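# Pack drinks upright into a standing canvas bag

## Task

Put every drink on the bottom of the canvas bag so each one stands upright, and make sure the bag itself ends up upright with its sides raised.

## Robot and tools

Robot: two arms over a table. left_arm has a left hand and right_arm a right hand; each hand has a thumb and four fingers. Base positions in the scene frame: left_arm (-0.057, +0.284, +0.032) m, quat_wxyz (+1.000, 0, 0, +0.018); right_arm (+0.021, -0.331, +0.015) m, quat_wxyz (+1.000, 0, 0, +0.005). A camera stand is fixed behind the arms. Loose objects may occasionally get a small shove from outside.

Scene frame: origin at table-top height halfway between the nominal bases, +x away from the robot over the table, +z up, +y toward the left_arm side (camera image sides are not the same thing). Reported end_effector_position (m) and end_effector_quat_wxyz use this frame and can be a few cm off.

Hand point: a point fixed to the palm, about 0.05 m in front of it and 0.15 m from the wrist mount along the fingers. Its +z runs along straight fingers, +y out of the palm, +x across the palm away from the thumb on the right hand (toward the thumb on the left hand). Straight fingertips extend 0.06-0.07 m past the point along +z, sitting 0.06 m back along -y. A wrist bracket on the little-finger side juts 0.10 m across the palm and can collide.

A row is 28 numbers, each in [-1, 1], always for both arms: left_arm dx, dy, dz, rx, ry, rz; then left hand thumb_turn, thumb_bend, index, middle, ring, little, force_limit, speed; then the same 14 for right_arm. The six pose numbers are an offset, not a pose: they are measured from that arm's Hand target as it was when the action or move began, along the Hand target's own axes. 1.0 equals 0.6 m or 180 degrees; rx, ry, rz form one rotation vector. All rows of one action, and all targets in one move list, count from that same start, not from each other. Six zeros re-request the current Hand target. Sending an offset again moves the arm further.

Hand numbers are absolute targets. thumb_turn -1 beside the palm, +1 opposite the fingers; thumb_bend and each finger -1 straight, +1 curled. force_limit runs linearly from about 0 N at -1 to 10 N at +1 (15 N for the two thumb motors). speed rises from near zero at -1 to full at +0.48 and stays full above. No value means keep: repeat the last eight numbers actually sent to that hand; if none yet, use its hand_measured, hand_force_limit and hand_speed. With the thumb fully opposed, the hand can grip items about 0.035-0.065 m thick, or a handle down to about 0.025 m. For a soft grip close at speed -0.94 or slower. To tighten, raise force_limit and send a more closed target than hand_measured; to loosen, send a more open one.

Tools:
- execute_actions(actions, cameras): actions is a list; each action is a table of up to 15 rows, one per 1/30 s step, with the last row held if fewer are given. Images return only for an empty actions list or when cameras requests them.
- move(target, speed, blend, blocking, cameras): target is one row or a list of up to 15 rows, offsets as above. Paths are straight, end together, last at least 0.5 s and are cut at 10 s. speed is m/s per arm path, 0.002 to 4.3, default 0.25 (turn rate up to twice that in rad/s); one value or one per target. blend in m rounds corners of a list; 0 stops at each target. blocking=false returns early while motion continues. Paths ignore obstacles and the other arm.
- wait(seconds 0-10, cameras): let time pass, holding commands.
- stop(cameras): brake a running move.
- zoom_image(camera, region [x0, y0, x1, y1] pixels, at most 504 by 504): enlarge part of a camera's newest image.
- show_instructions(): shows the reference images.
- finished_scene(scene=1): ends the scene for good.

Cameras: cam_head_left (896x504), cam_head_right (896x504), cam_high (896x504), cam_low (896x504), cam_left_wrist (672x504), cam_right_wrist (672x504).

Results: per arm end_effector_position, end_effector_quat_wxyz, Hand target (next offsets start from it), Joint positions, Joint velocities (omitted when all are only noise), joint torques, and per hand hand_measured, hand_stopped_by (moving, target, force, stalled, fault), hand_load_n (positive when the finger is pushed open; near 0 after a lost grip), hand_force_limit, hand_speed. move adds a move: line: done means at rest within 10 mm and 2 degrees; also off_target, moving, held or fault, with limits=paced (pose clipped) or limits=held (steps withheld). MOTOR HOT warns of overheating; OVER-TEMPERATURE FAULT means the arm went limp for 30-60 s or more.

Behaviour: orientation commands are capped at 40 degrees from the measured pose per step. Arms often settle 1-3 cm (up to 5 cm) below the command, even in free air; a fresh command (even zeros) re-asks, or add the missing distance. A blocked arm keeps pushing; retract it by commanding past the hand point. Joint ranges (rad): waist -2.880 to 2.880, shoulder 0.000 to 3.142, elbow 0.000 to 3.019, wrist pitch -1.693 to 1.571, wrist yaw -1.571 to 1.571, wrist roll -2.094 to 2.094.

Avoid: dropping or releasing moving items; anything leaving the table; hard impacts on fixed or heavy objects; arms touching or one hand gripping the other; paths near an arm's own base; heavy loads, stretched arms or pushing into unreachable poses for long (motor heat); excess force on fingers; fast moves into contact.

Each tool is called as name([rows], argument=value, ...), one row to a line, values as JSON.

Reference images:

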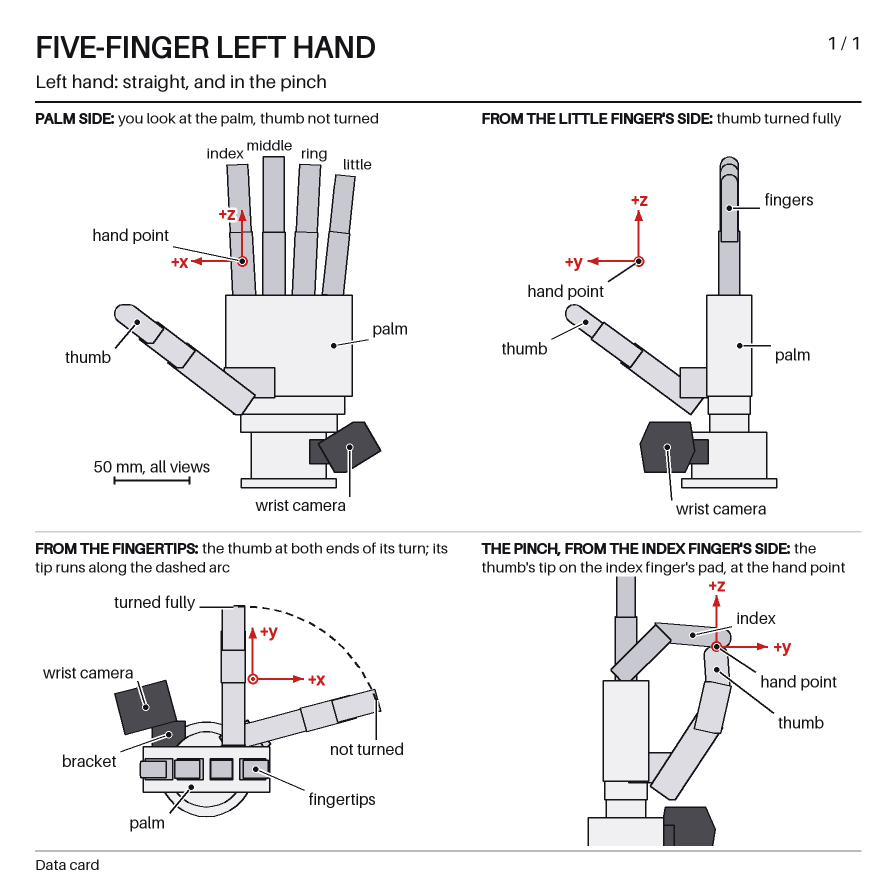

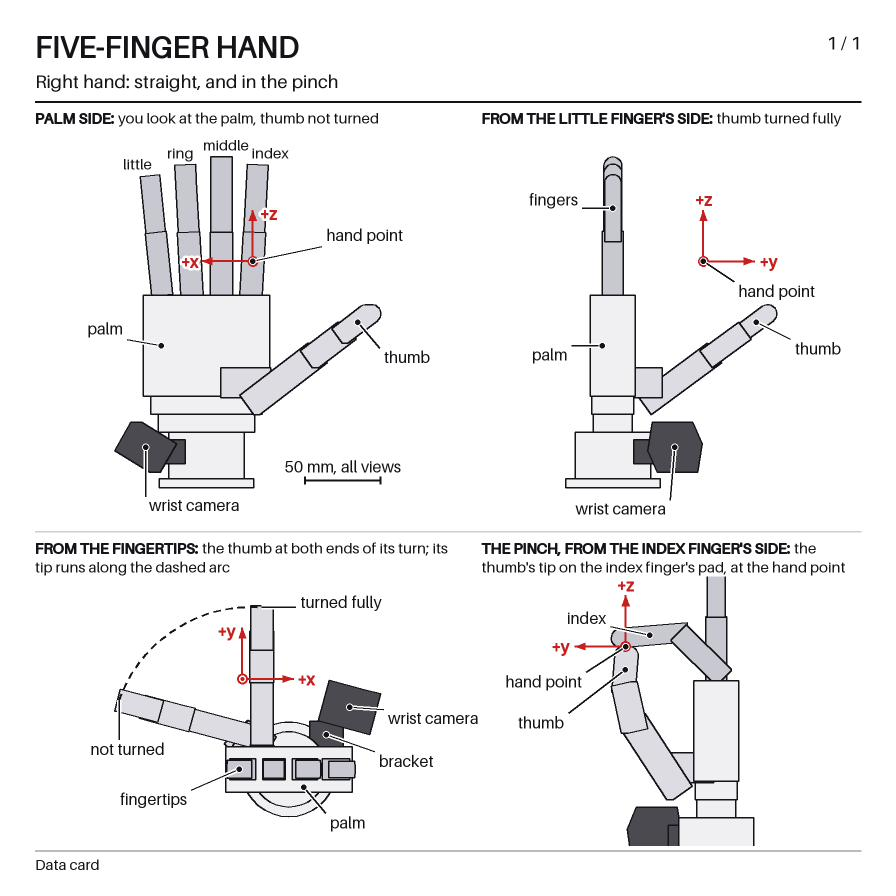

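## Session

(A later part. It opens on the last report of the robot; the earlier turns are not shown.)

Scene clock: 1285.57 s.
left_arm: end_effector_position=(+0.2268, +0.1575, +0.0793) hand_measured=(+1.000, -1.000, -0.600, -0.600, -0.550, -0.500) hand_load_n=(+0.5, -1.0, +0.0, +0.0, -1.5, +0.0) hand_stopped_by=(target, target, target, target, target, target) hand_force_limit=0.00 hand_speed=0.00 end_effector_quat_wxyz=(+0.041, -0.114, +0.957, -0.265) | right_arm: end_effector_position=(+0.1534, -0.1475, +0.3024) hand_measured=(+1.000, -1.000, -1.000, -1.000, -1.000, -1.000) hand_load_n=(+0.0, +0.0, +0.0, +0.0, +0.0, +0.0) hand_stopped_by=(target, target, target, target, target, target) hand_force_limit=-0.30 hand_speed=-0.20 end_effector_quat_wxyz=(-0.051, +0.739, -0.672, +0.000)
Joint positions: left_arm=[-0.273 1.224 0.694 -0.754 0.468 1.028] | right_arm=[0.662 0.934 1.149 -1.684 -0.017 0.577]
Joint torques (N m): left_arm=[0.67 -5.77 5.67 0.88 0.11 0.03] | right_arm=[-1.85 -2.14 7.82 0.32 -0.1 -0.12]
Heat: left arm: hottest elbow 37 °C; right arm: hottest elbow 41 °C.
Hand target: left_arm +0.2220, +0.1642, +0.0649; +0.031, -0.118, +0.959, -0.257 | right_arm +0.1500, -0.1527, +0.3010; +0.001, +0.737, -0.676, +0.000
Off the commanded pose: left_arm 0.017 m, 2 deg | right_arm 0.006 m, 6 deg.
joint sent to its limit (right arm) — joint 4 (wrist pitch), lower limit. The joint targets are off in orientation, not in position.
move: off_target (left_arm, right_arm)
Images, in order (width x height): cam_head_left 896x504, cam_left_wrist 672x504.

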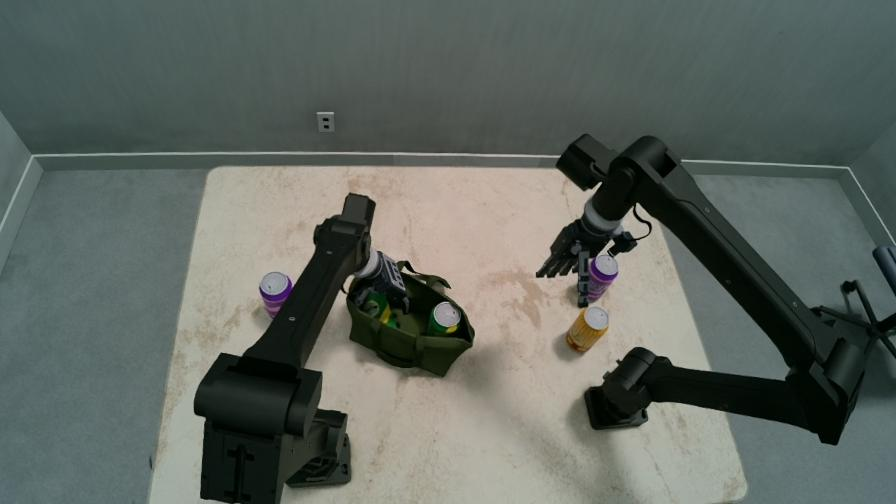

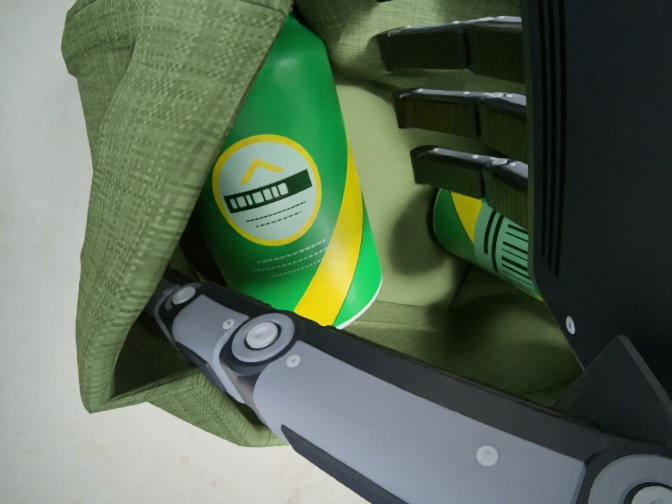

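move([
  [0,-0.02,-0.035,0,0,0,1,-1,-0.8,-0.8,-0.8,-0.8,0,0,0,0,0,0,0,0,1,-1,-1,-1,-1,-1,-0.3,-0.2],
  [0,-0.065,-0.06,0,0,0,1,-1,-0.8,-0.8,-0.8,-0.8,0,0,0,0,0,0,0,0,1,-1,-1,-1,-1,-1,-0.3,-0.2],
  [0,-0.165,-0.235,0,0,0,1,-1,-0.8,-0.8,-0.8,-0.8,0,0,0,0,0,0,0,0,1,-1,-1,-1,-1,-1,-0.3,-0.2],
], speed=[0.08,0.08,0.15], cameras=["cam_high","cam_head_left","cam_left_wrist"])

zoom_image(camera="cam_high", region=[280, 140, 420, 270])

Scene clock: 1295.50 s.
left_arm: end_effector_position=(+0.2121, +0.1545, +0.2130) hand_measured=(+1.000, -1.000, -0.800, -0.800, -0.800, -0.800) hand_load_n=(+0.0, +0.0, +0.0, +0.0, +0.0, +0.0) hand_stopped_by=(target, target, target, target, target, target) hand_force_limit=0.00 hand_speed=0.00 end_effector_quat_wxyz=(+0.010, -0.121, +0.961, -0.248) | right_arm: end_effector_position=(+0.1534, -0.1475, +0.3024) hand_measured=(+1.000, -1.000, -1.000, -1.000, -1.000, -1.000) hand_load_n=(+0.0, +0.0, +0.0, +0.0, +0.0, +0.0) hand_stopped_by=(target, target, target, target, target, target) hand_force_limit=-0.30 hand_speed=-0.20 end_effector_quat_wxyz=(-0.051, +0.739, -0.672, +0.000)
Joint positions: left_arm=[-0.3 1.106 0.98 -1.219 0.453 1.004] | right_arm=[0.662 0.934 1.149 -1.684 -0.017 0.577]
Joint torques (N m): left_arm=[-0.56 -7.65 11.71 -0.24 0.29 -0.24] | right_arm=[-1.9 -2.08 7.82 0.32 -0.1 -0.12]
Heat: left arm: hottest elbow 37 °C; right arm: hottest elbow 41 °C.
Hand target: left_arm +0.2258, +0.1494, +0.2367; +0.032, -0.118, +0.959, -0.257 | right_arm +0.1500, -0.1527, +0.3010; +0.001, +0.737, -0.676, +0.000
Off the commanded pose: left_arm 0.028 m, 3 deg | right_arm 0.006 m, 6 deg.
joint sent to its limit (right arm) — joint 4 (wrist pitch), lower limit. The joint targets are off in orientation, not in position.
move: off_target (left_arm, right_arm)
Images, in order (width x height): cam_head_left 896x504, cam_high 896x504, cam_left_wrist 672x504.

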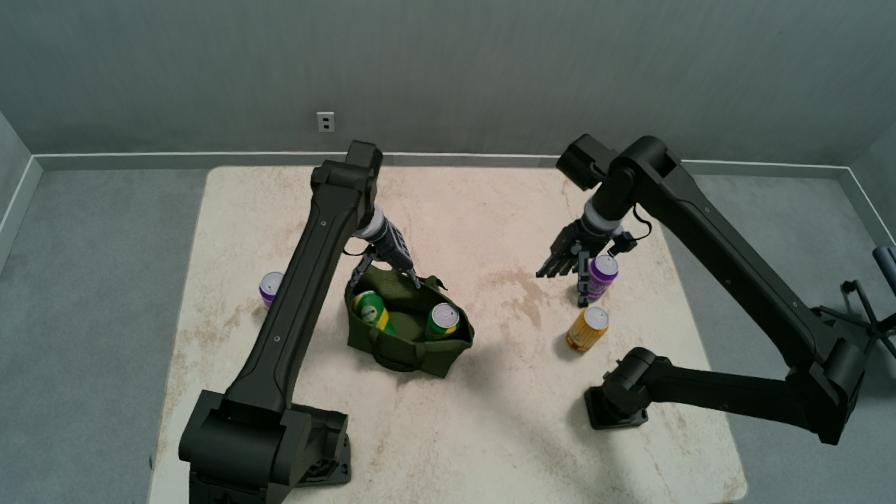

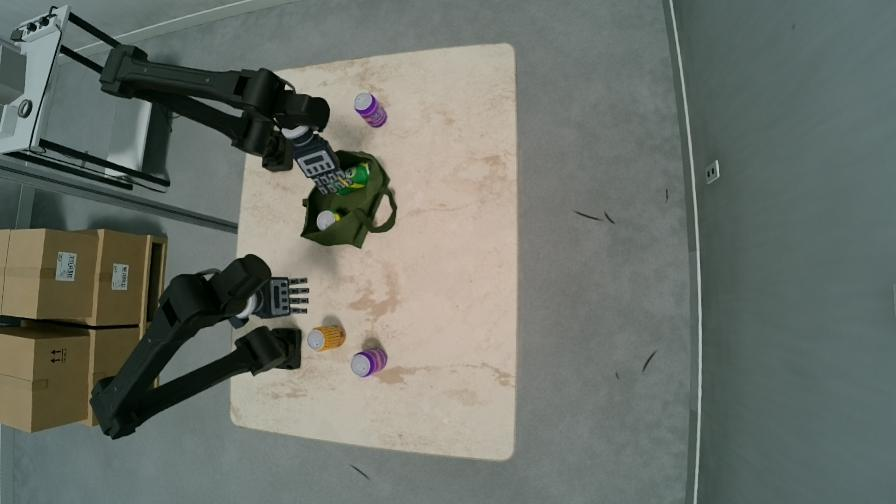

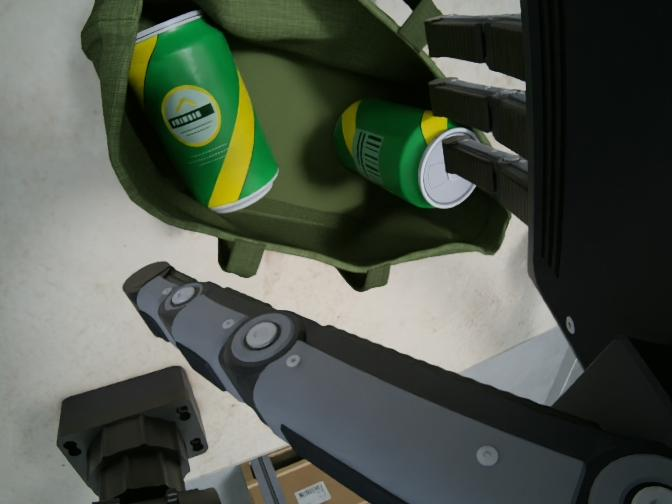

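Scaled by 3.600 from the camera's 896x504 image, which has a finer 1280x720 frame.

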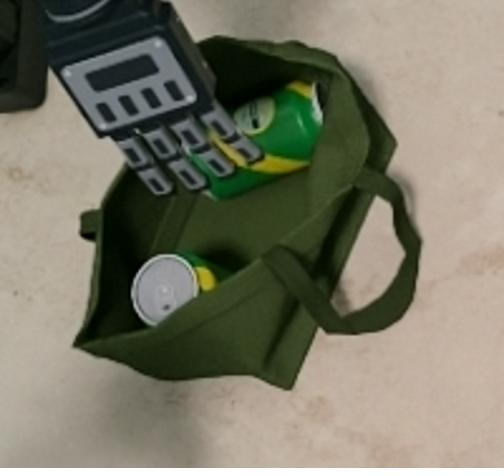

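move([
  [0,-0.045,-0.078,0,0,0,1,-1,-1,-1,-0.8,-0.8,0,0.2,0,0,0,0,0,0,1,-1,-1,-1,-1,-1,-0.3,-0.2],
  [0.019,-0.0225,-0.0703,-0.1567,0.0700,0.2606,1,-1,-1,-1,1,1,0,0.2,0,0,0,0,0,0,1,-1,-1,-1,-1,-1,-0.3,-0.2],
], speed=[0.2,0.25], cameras=["cam_high","cam_head_left","cam_left_wrist"])

zoom_image(camera="cam_high", region=[280, 140, 420, 270])

Scene clock: 1304.40 s.
left_arm: end_effector_position=(+0.2058, +0.1620, +0.2693) hand_measured=(+1.000, -1.000, -1.000, -1.000, +1.000, +1.000) hand_load_n=(+0.0, +0.0, +0.0, +0.0, +0.0, +0.0) hand_stopped_by=(target, target, target, target, target, target) hand_force_limit=0.00 hand_speed=0.20 end_effector_quat_wxyz=(-0.008, +0.283, +0.959, +0.002) | right_arm: end_effector_position=(+0.1534, -0.1475, +0.3024) hand_measured=(+1.000, -1.000, -1.000, -1.000, -1.000, -1.000) hand_load_n=(+0.0, +0.0, +0.0, +0.5, +0.0, +0.0) hand_stopped_by=(target, target, target, target, target, target) hand_force_limit=-0.30 hand_speed=-0.20 end_effector_quat_wxyz=(-0.051, +0.739, -0.672, +0.000)
Joint positions: left_arm=[-0.67 1.182 1.179 -1.584 0.002 1.511] | right_arm=[0.662 0.934 1.149 -1.684 -0.017 0.577]
Joint torques (N m): left_arm=[-0.73 -7.24 9.99 -0.61 -0.13 0.01] | right_arm=[-1.85 -2.02 7.82 0.32 -0.11 -0.12]
Heat: left arm: hottest elbow 38 °C; right arm: hottest elbow 41 °C.
Hand target: left_arm +0.2125, +0.1557, +0.2799; +0.000, +0.293, +0.956, +0.000 | right_arm +0.1500, -0.1527, +0.3010; +0.001, +0.737, -0.676, +0.000
Off the commanded pose: left_arm 0.014 m, 1 deg | right_arm 0.006 m, 6 deg.
joint sent to its limit (right arm) — joint 4 (wrist pitch), lower limit. The joint targets are off in orientation, not in position.
move: off_target (left_arm, right_arm); target 2's new numbers were sent with left_arm's hand 0.014 m and 2 deg from that target
Images, in order (width x height): cam_head_left 896x504, cam_high 896x504, cam_left_wrist 672x504.

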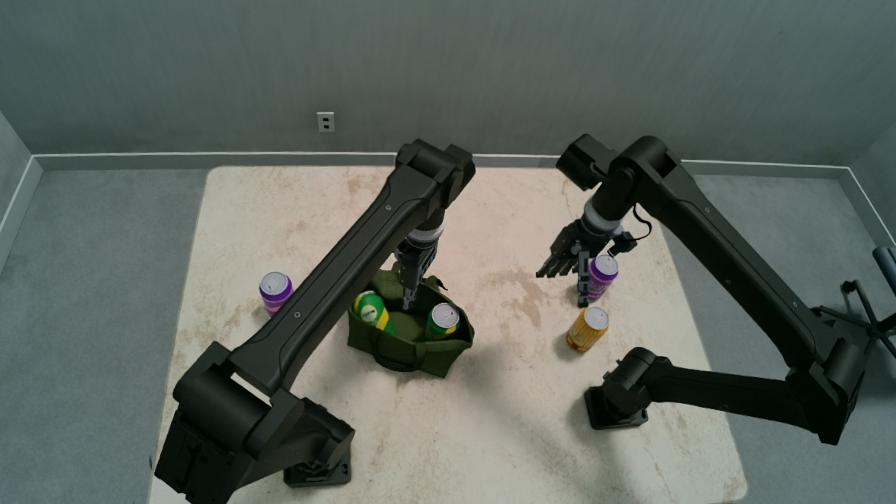

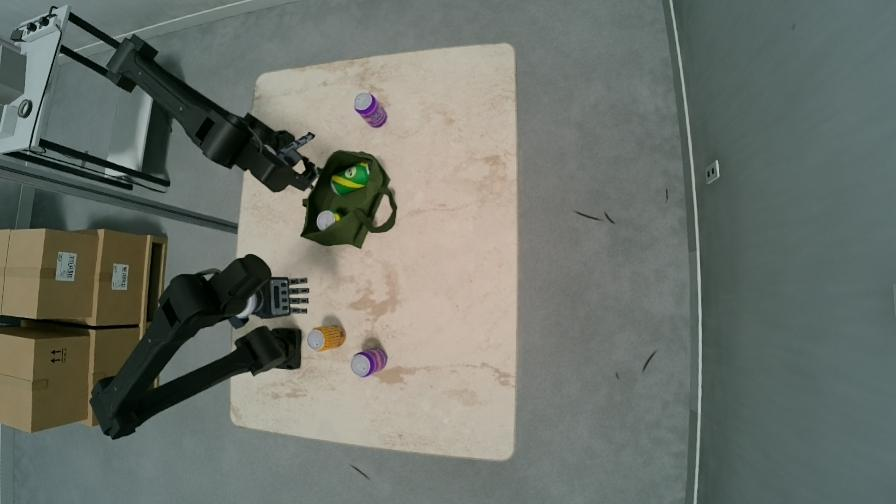

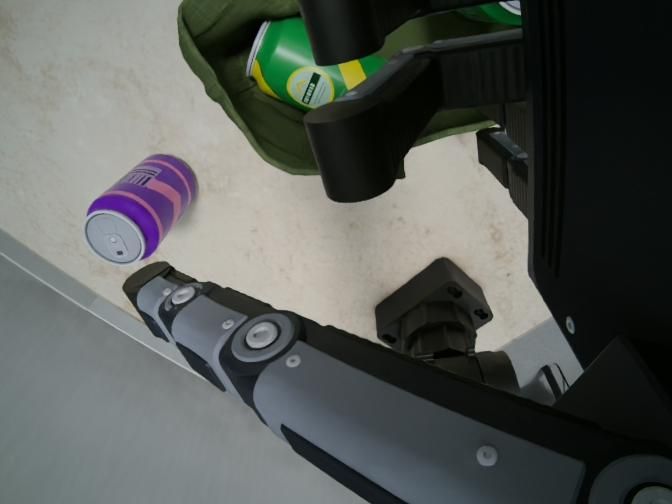

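Scaled by 3.600 from the camera's 896x504 image, which has a finer 1280x720 frame.

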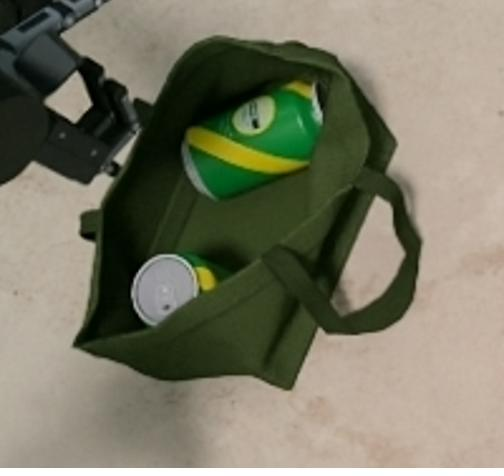

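move(target=[-0.0033,-0.0093,0.2,0,0,0,1,-1,-1,-1,1,1,0,0.2,0,0,0,0,0,0,1,-1,-1,-1,-1,-1,-0.3,-0.2], speed=0.15, cameras=["cam_high","cam_head_left","cam_left_wrist"])

zoom_image(camera="cam_high", region=[280, 140, 420, 270])

zoom_image(camera="cam_head_left", region=[320, 220, 500, 380])

Scene clock: 1309.43 s.
left_arm: end_effector_position=(+0.2098, +0.1539, +0.1622) hand_measured=(+1.000, -1.000, -1.000, -1.000, +1.000, +1.000) hand_load_n=(+0.0, +0.0, +0.0, +0.0, +0.0, +0.0) hand_stopped_by=(target, target, target, target, target, target) hand_force_limit=0.00 hand_speed=0.20 end_effector_quat_wxyz=(-0.004, +0.290, +0.957, +0.000) | right_arm: end_effector_position=(+0.1534, -0.1475, +0.3024) hand_measured=(+1.000, -1.000, -1.000, -1.000, -1.000, -1.000) hand_load_n=(+0.0, +0.0, +0.0, +0.0, +0.0, +0.0) hand_stopped_by=(target, target, target, target, target, target) hand_force_limit=-0.30 hand_speed=-0.20 end_effector_quat_wxyz=(-0.051, +0.739, -0.672, +0.000)
Joint positions: left_arm=[-0.684 1.239 0.941 -1.28 0.002 1.511] | right_arm=[0.662 0.934 1.149 -1.684 -0.017 0.577]
Joint torques (N m): left_arm=[-0.91 -8.06 7.15 0.24 -0.12 -0.16] | right_arm=[-1.85 -2.02 7.82 0.32 -0.11 -0.13]
Heat: left arm: hottest elbow 39 °C; right arm: hottest elbow 41 °C.
Hand target: left_arm +0.2109, +0.1502, +0.1599; +0.000, +0.293, +0.956, +0.000 | right_arm +0.1500, -0.1527, +0.3010; +0.001, +0.737, -0.676, +0.000
Off the commanded pose: left_arm 0.005 m, 0 deg | right_arm 0.006 m, 6 deg.
joint sent to its limit (right arm) — joint 4 (wrist pitch), lower limit. The joint targets are off in orientation, not in position.
move: off_target (right_arm)
Images, in order (width x height): cam_head_left 896x504, cam_high 896x504, cam_left_wrist 672x504.

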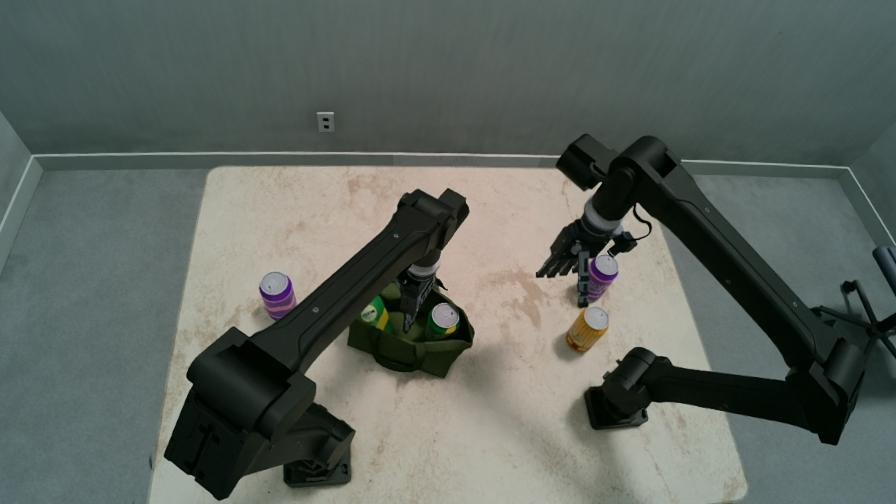

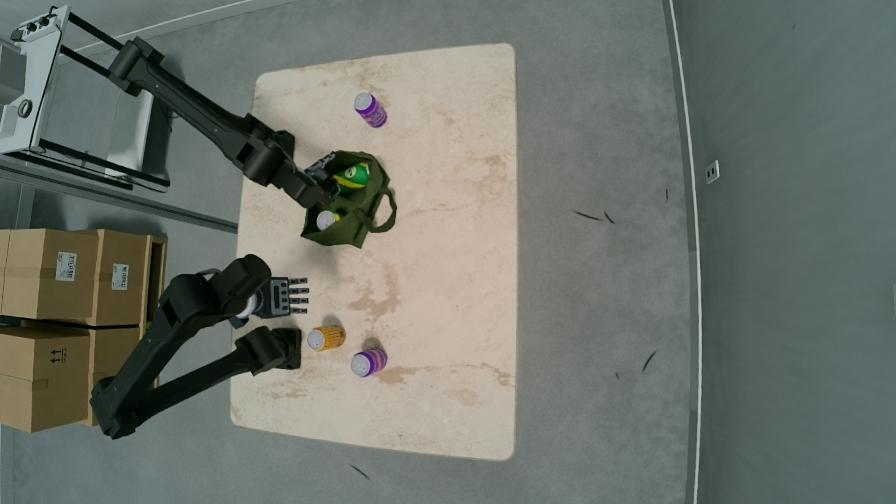

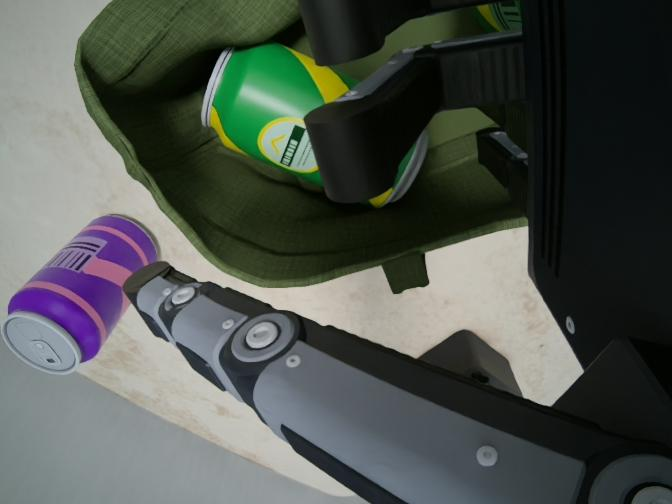

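Scaled by 3.600 from the camera's 896x504 image, which has a finer 1280x720 frame.

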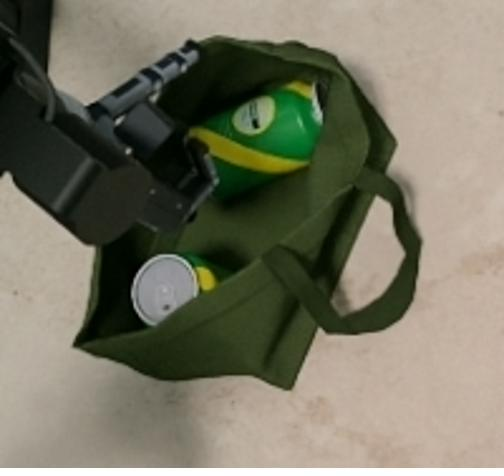

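Scaled by 2.800 from the camera's 896x504 image, which has a finer 1280x720 frame.

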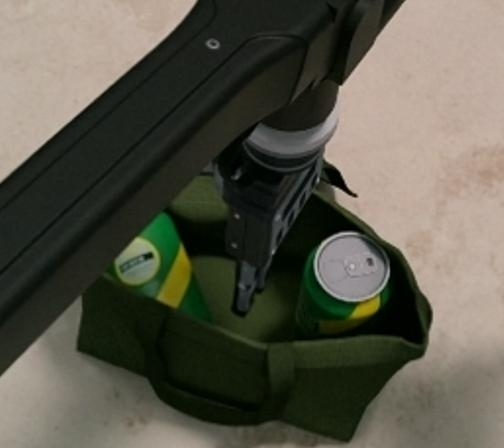

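move(target=[0,-0.006,0.07,0,0,0,1,-1,-1,-1,1,1,0,0.2,0,0,0,0,0,0,1,-1,-1,-1,-1,-1,-0.3,-0.2], speed=0.1, cameras=["cam_high","cam_head_left","cam_left_wrist"])

zoom_image(camera="cam_head_left", region=[320, 220, 500, 380])

Scene clock: 1311.83 s.
left_arm: end_effector_position=(+0.2089, +0.1506, +0.1206) hand_measured=(+1.000, -1.000, -1.000, -1.000, +1.000, +1.000) hand_load_n=(+0.0, +0.0, +0.0, +0.0, +0.0, +0.0) hand_stopped_by=(target, target, target, target, target, target) hand_force_limit=0.00 hand_speed=0.20 end_effector_quat_wxyz=(-0.003, +0.295, +0.956, +0.000) | right_arm: end_effector_position=(+0.1534, -0.1475, +0.3024) hand_measured=(+1.000, -1.000, -1.000, -1.000, -1.000, -1.000) hand_load_n=(+0.0, +0.0, +0.0, +0.0, +0.0, +0.0) hand_stopped_by=(target, target, target, target, target, target) hand_force_limit=-0.30 hand_speed=-0.20 end_effector_quat_wxyz=(-0.051, +0.739, -0.672, +0.000)
Joint positions: left_arm=[-0.695 1.283 0.862 -1.156 0.002 1.511] | right_arm=[0.662 0.934 1.149 -1.684 -0.017 0.577]
Joint torques (N m): left_arm=[-0.97 -8.29 6.84 0.27 -0.11 -0.27] | right_arm=[-1.85 -2.08 7.8 0.34 -0.11 -0.13]
Heat: left arm: hottest elbow 39 °C; right arm: hottest elbow 41 °C.
Hand target: left_arm +0.2088, +0.1472, +0.1178; -0.001, +0.293, +0.956, +0.000 | right_arm +0.1500, -0.1527, +0.3010; +0.001, +0.737, -0.676, +0.000
Off the commanded pose: left_arm 0.004 m, 0 deg | right_arm 0.006 m, 6 deg.
joint sent to its limit (right arm) — joint 4 (wrist pitch), lower limit. The joint targets are off in orientation, not in position.
move: off_target (right_arm)
Images, in order (width x height): cam_head_left 896x504, cam_high 896x504, cam_left_wrist 672x504.

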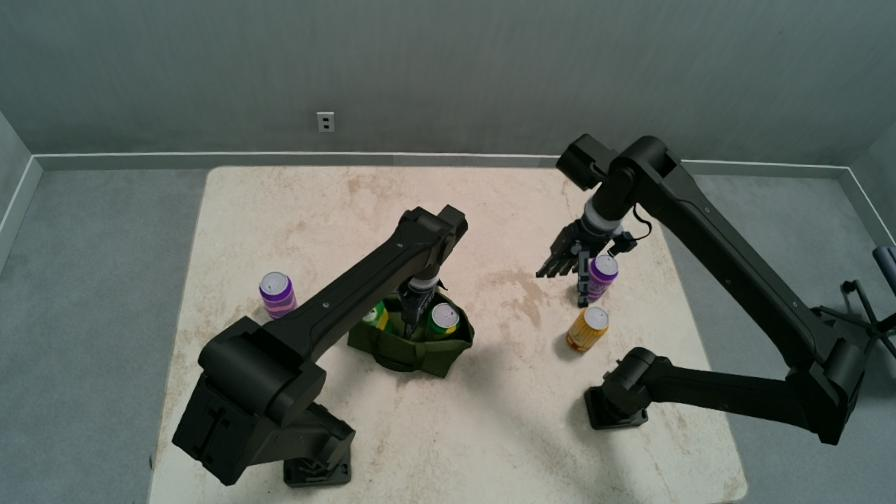

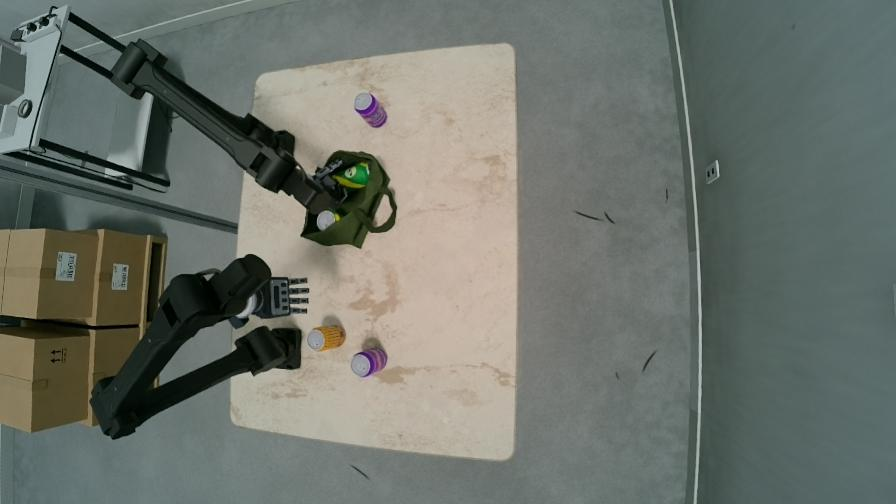

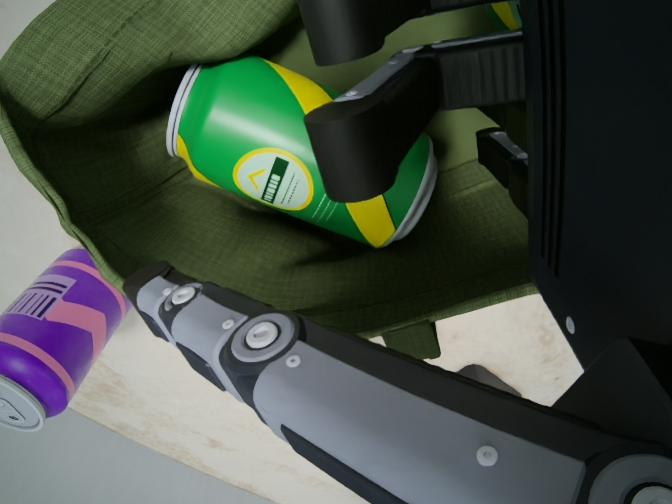

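Scaled by 2.800 from the camera's 896x504 image, which has a finer 1280x720 frame.

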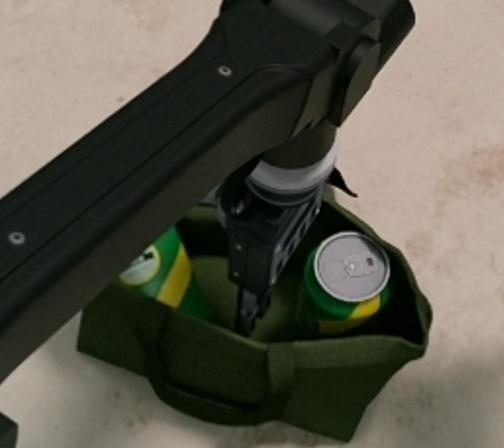

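move(target=[0,0.065,0.005,0,0,0,1,-1,-1,-1,1,1,0,0.2,0,0,0,0,0,0,1,-1,-1,-1,-1,-1,-0.3,-0.2], speed=0.06, cameras=["cam_high","cam_head_left","cam_left_wrist"])

zoom_image(camera="cam_high", region=[280, 140, 420, 270])

Scene clock: 1313.67 s.
left_arm: end_effector_position=(+0.2271, +0.1770, +0.1184) hand_measured=(+1.000, -1.000, -1.000, -1.000, +1.000, +1.000) hand_load_n=(+0.0, +0.0, +0.0, +0.0, +0.0, +0.0) hand_stopped_by=(target, target, target, target, target, target) hand_force_limit=0.00 hand_speed=0.20 end_effector_quat_wxyz=(+0.000, +0.289, +0.957, -0.001) | right_arm: end_effector_position=(+0.1534, -0.1475, +0.3024) hand_measured=(+1.000, -1.000, -1.000, -1.000, -1.000, -1.000) hand_load_n=(+0.0, -0.5, +0.0, +0.0, +0.0, +0.0) hand_stopped_by=(target, target, target, target, target, target) hand_force_limit=-0.30 hand_speed=-0.20 end_effector_quat_wxyz=(-0.051, +0.739, -0.672, +0.000)
Joint positions: left_arm=[-0.596 1.283 0.857 -1.145 0.002 1.599] | right_arm=[0.662 0.934 1.149 -1.684 -0.017 0.577]
Joint torques (N m): left_arm=[0.62 -8.06 6.75 0.31 -0.13 0.11] | right_arm=[-1.79 -2.08 7.8 0.34 -0.11 -0.12]
Heat: left arm: hottest elbow 38 °C; right arm: hottest elbow 41 °C.
Hand target: left_arm +0.2307, +0.1794, +0.1149; +0.000, +0.293, +0.956, +0.000 | right_arm +0.1500, -0.1527, +0.3010; +0.001, +0.737, -0.676, +0.000
Off the commanded pose: left_arm 0.006 m, 0 deg | right_arm 0.006 m, 6 deg.
joint sent to its limit (right arm) — joint 4 (wrist pitch), lower limit. The joint targets are off in orientation, not in position.
move: off_target (right_arm)
Images, in order (width x height): cam_head_left 896x504, cam_high 896x504, cam_left_wrist 672x504.

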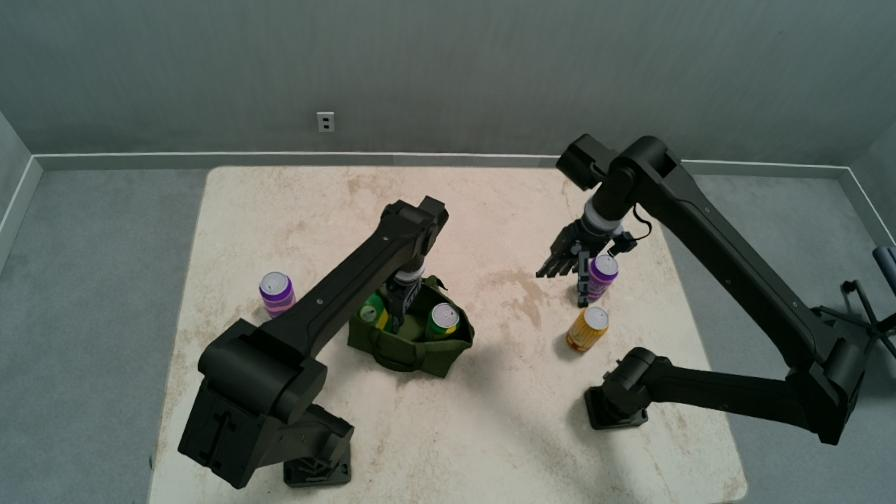

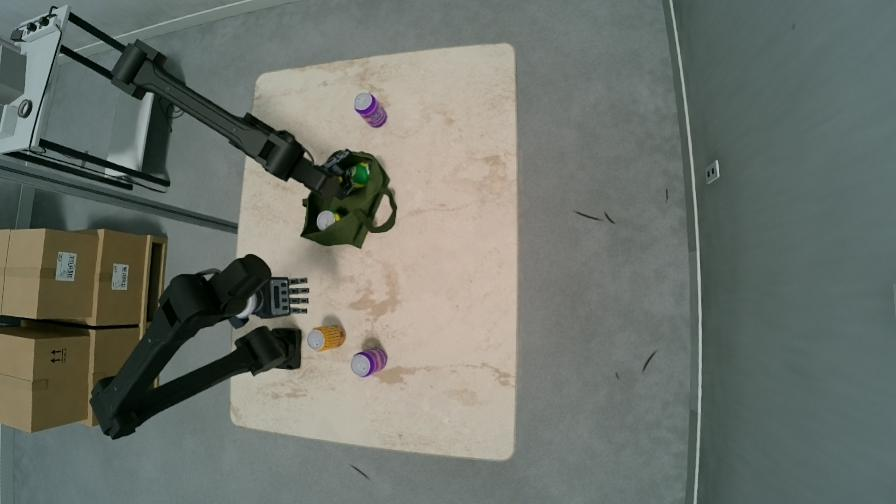

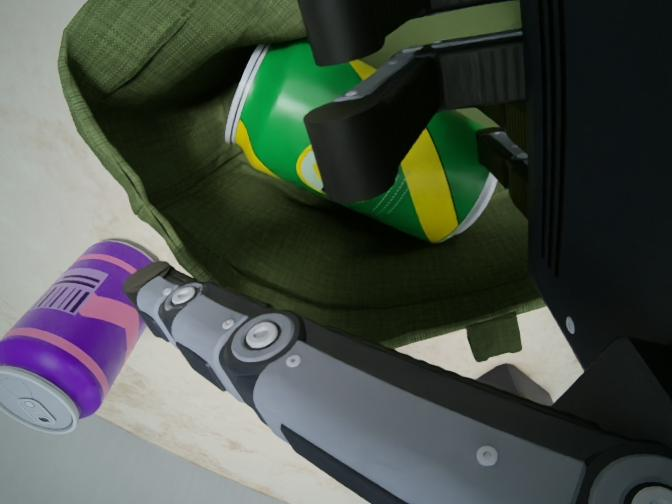

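Scaled by 3.600 from the camera's 896x504 image, which has a finer 1280x720 frame.

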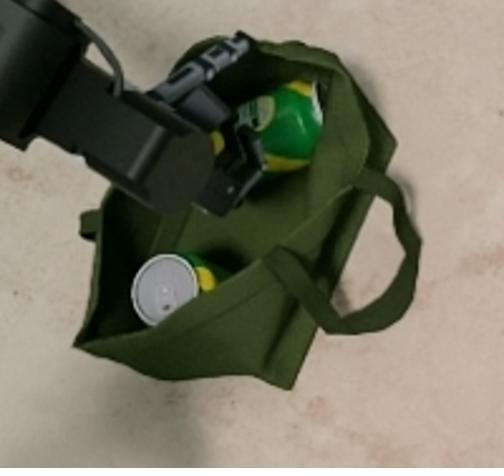

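move(target=[0,0.05,0.002,0,0,0,1,-1,-1,-1,1,1,0,0.2,0,0,0,0,0,0,1,-1,-1,-1,-1,-1,-0.3,-0.2], speed=0.06, cameras=["cam_high","cam_head_left","cam_left_wrist"])

zoom_image(camera="cam_high", region=[280, 140, 420, 270])

Scene clock: 1315.67 s.
left_arm: end_effector_position=(+0.2369, +0.1914, +0.1165) hand_measured=(+1.000, -1.000, -1.000, -1.000, +1.000, +1.000) hand_load_n=(+0.0, -0.5, +1.0, +0.0, +0.5, +0.0) hand_stopped_by=(target, target, target, target, target, target) hand_force_limit=0.00 hand_speed=0.20 end_effector_quat_wxyz=(-0.001, +0.289, +0.957, -0.016) | right_arm: end_effector_position=(+0.1534, -0.1475, +0.3024) hand_measured=(+1.000, -1.000, -1.000, -1.000, -1.000, -1.000) hand_load_n=(+0.0, +0.0, +0.0, +0.0, +0.0, +0.0) hand_stopped_by=(target, target, target, target, target, target) hand_force_limit=-0.30 hand_speed=-0.20 end_effector_quat_wxyz=(-0.051, +0.739, -0.672, +0.000)
Joint positions: left_arm=[-0.524 1.283 0.857 -1.141 0.032 1.67] | right_arm=[0.662 0.934 1.149 -1.684 -0.017 0.577]
Joint torques (N m): left_arm=[2.14 -7.36 7.08 0.29 -1.45 0.27] | right_arm=[-1.9 -2.02 7.8 0.34 -0.1 -0.12]
Heat: left arm: hottest elbow 38 °C; right arm: hottest elbow 41 °C.
Hand target: left_arm +0.2475, +0.2044, +0.1137; +0.000, +0.293, +0.956, +0.000 | right_arm +0.1500, -0.1527, +0.3010; +0.001, +0.737, -0.676, +0.000
Off the commanded pose: left_arm 0.017 m, 2 deg | right_arm 0.006 m, 6 deg.
joint sent to its limit (right arm) — joint 4 (wrist pitch), lower limit. The joint targets are off in orientation, not in position.
move: off_target (left_arm, right_arm)
Images, in order (width x height): cam_head_left 896x504, cam_high 896x504, cam_left_wrist 672x504.

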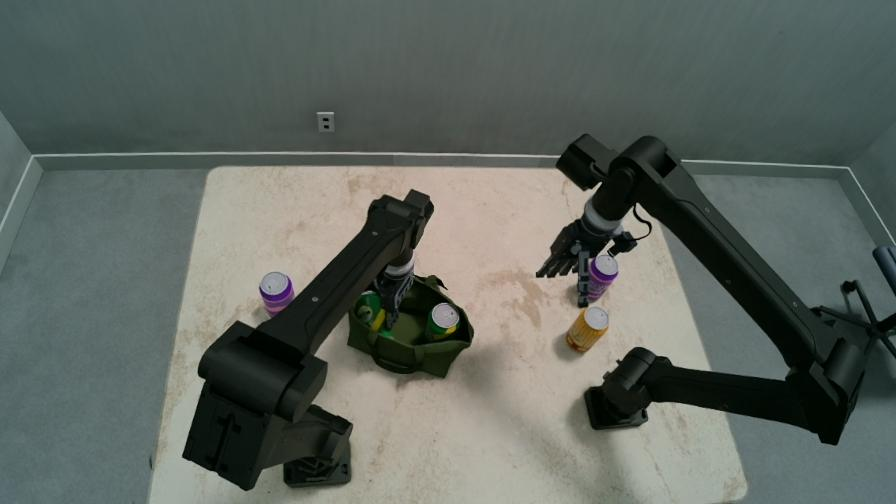

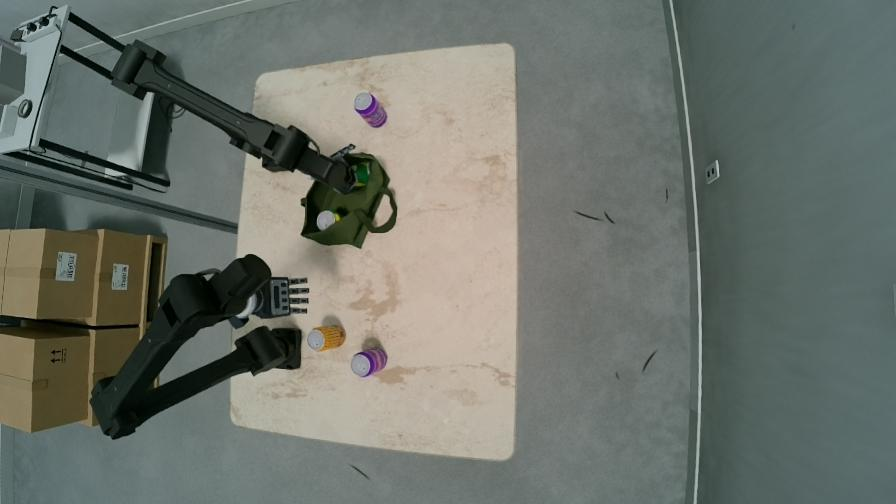

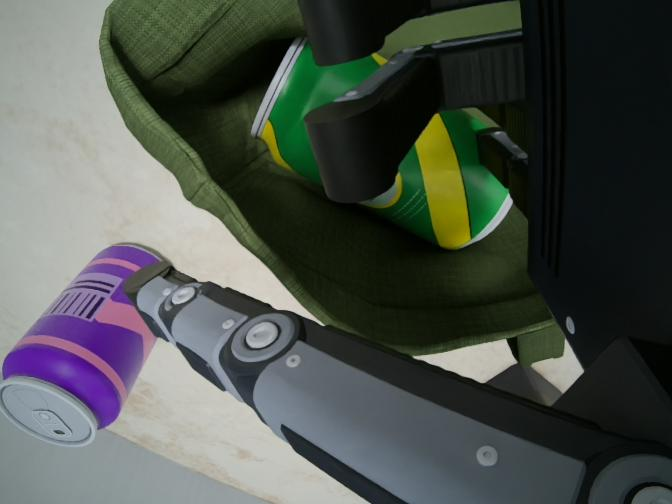

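Scaled by 3.600 from the camera's 896x504 image, which has a finer 1280x720 frame.

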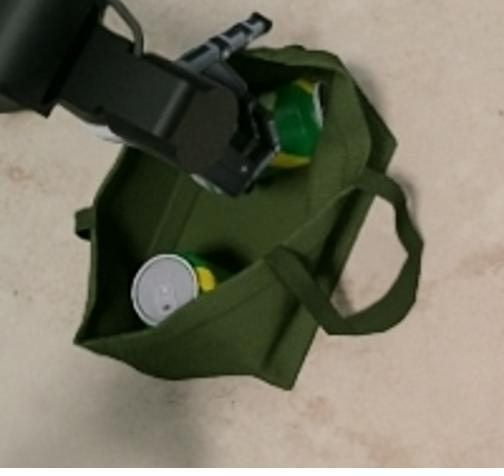

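move([
  [0,-0.06,0.0,0,0,0,1,-1,-1,-1,1,1,0,0.2,0,0,0,0,0,0,1,-1,-1,-1,-1,-1,-0.3,-0.2],
  [0.04,-0.06,0.0,0,0,0,1,-1,-1,-1,1,1,0,0.2,0,0,0,0,0,0,1,-1,-1,-1,-1,-1,-0.3,-0.2],
], speed=0.08, cameras=["cam_high","cam_left_wrist"])

zoom_image(camera="cam_high", region=[280, 140, 420, 270])

Scene clock: 1319.90 s.
left_arm: end_effector_position=(+0.2135, +0.1844, +0.1161) hand_measured=(+1.000, -1.000, -1.000, -1.000, +1.000, +1.000) hand_load_n=(+0.5, +0.0, +0.0, +0.0, +0.0, +0.0) hand_stopped_by=(target, target, target, target, target, target) hand_force_limit=0.00 hand_speed=0.20 end_effector_quat_wxyz=(+0.006, +0.295, +0.956, -0.005) | right_arm: end_effector_position=(+0.1534, -0.1475, +0.3024) hand_measured=(+1.000, -1.000, -1.000, -1.000, -1.000, -1.000) hand_load_n=(+0.0, -0.5, +0.0, +0.0, +0.0, +0.0) hand_stopped_by=(target, target, target, target, target, target) hand_force_limit=-0.30 hand_speed=-0.20 end_effector_quat_wxyz=(-0.051, +0.739, -0.672, +0.000)
Joint positions: left_arm=[-0.597 1.229 0.807 -1.135 0.006 1.609] | right_arm=[0.662 0.934 1.149 -1.684 -0.017 0.577]
Joint torques (N m): left_arm=[-0.56 -8.29 6.15 -0.35 -0.32 -0.24] | right_arm=[-1.85 -2.08 7.82 0.32 -0.1 -0.12]
Heat: left arm: hottest elbow 38 °C; right arm: hottest elbow 41 °C.
Hand target: left_arm +0.2075, +0.1879, +0.1138; +0.000, +0.293, +0.956, +0.000 | right_arm +0.1500, -0.1527, +0.3010; +0.001, +0.737, -0.676, +0.000
Off the commanded pose: left_arm 0.007 m, 1 deg | right_arm 0.006 m, 6 deg.
joint sent to its limit (right arm) — joint 4 (wrist pitch), lower limit. The joint targets are off in orientation, not in position.
move: off_target (right_arm)
Images, in order (width x height): cam_high 896x504, cam_left_wrist 672x504.

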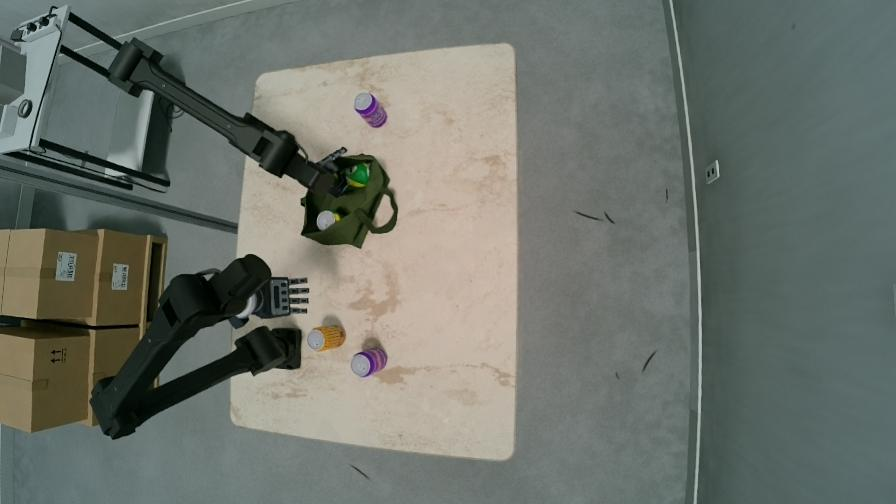

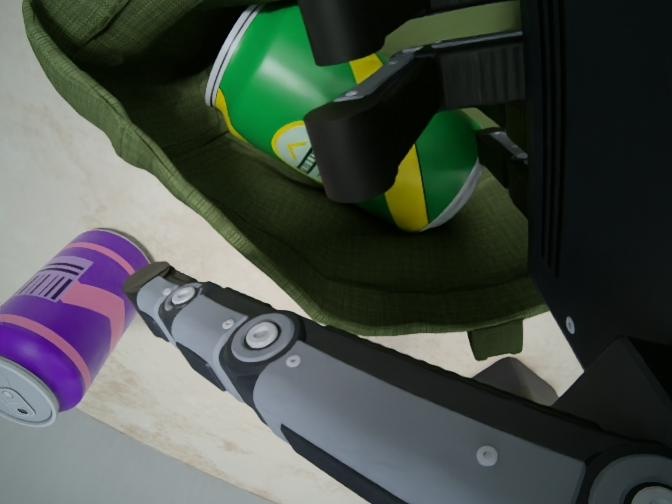

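Scaled by 3.600 from the camera's 896x504 image, which has a finer 1280x720 frame.

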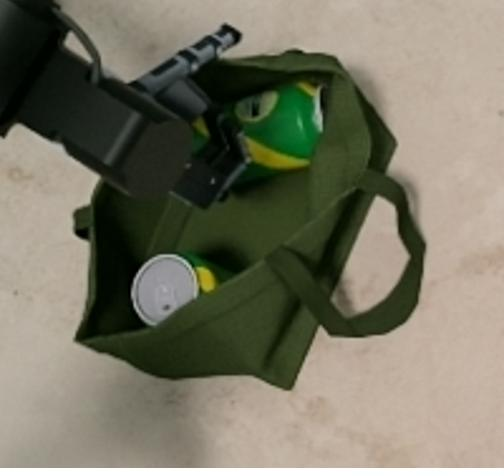

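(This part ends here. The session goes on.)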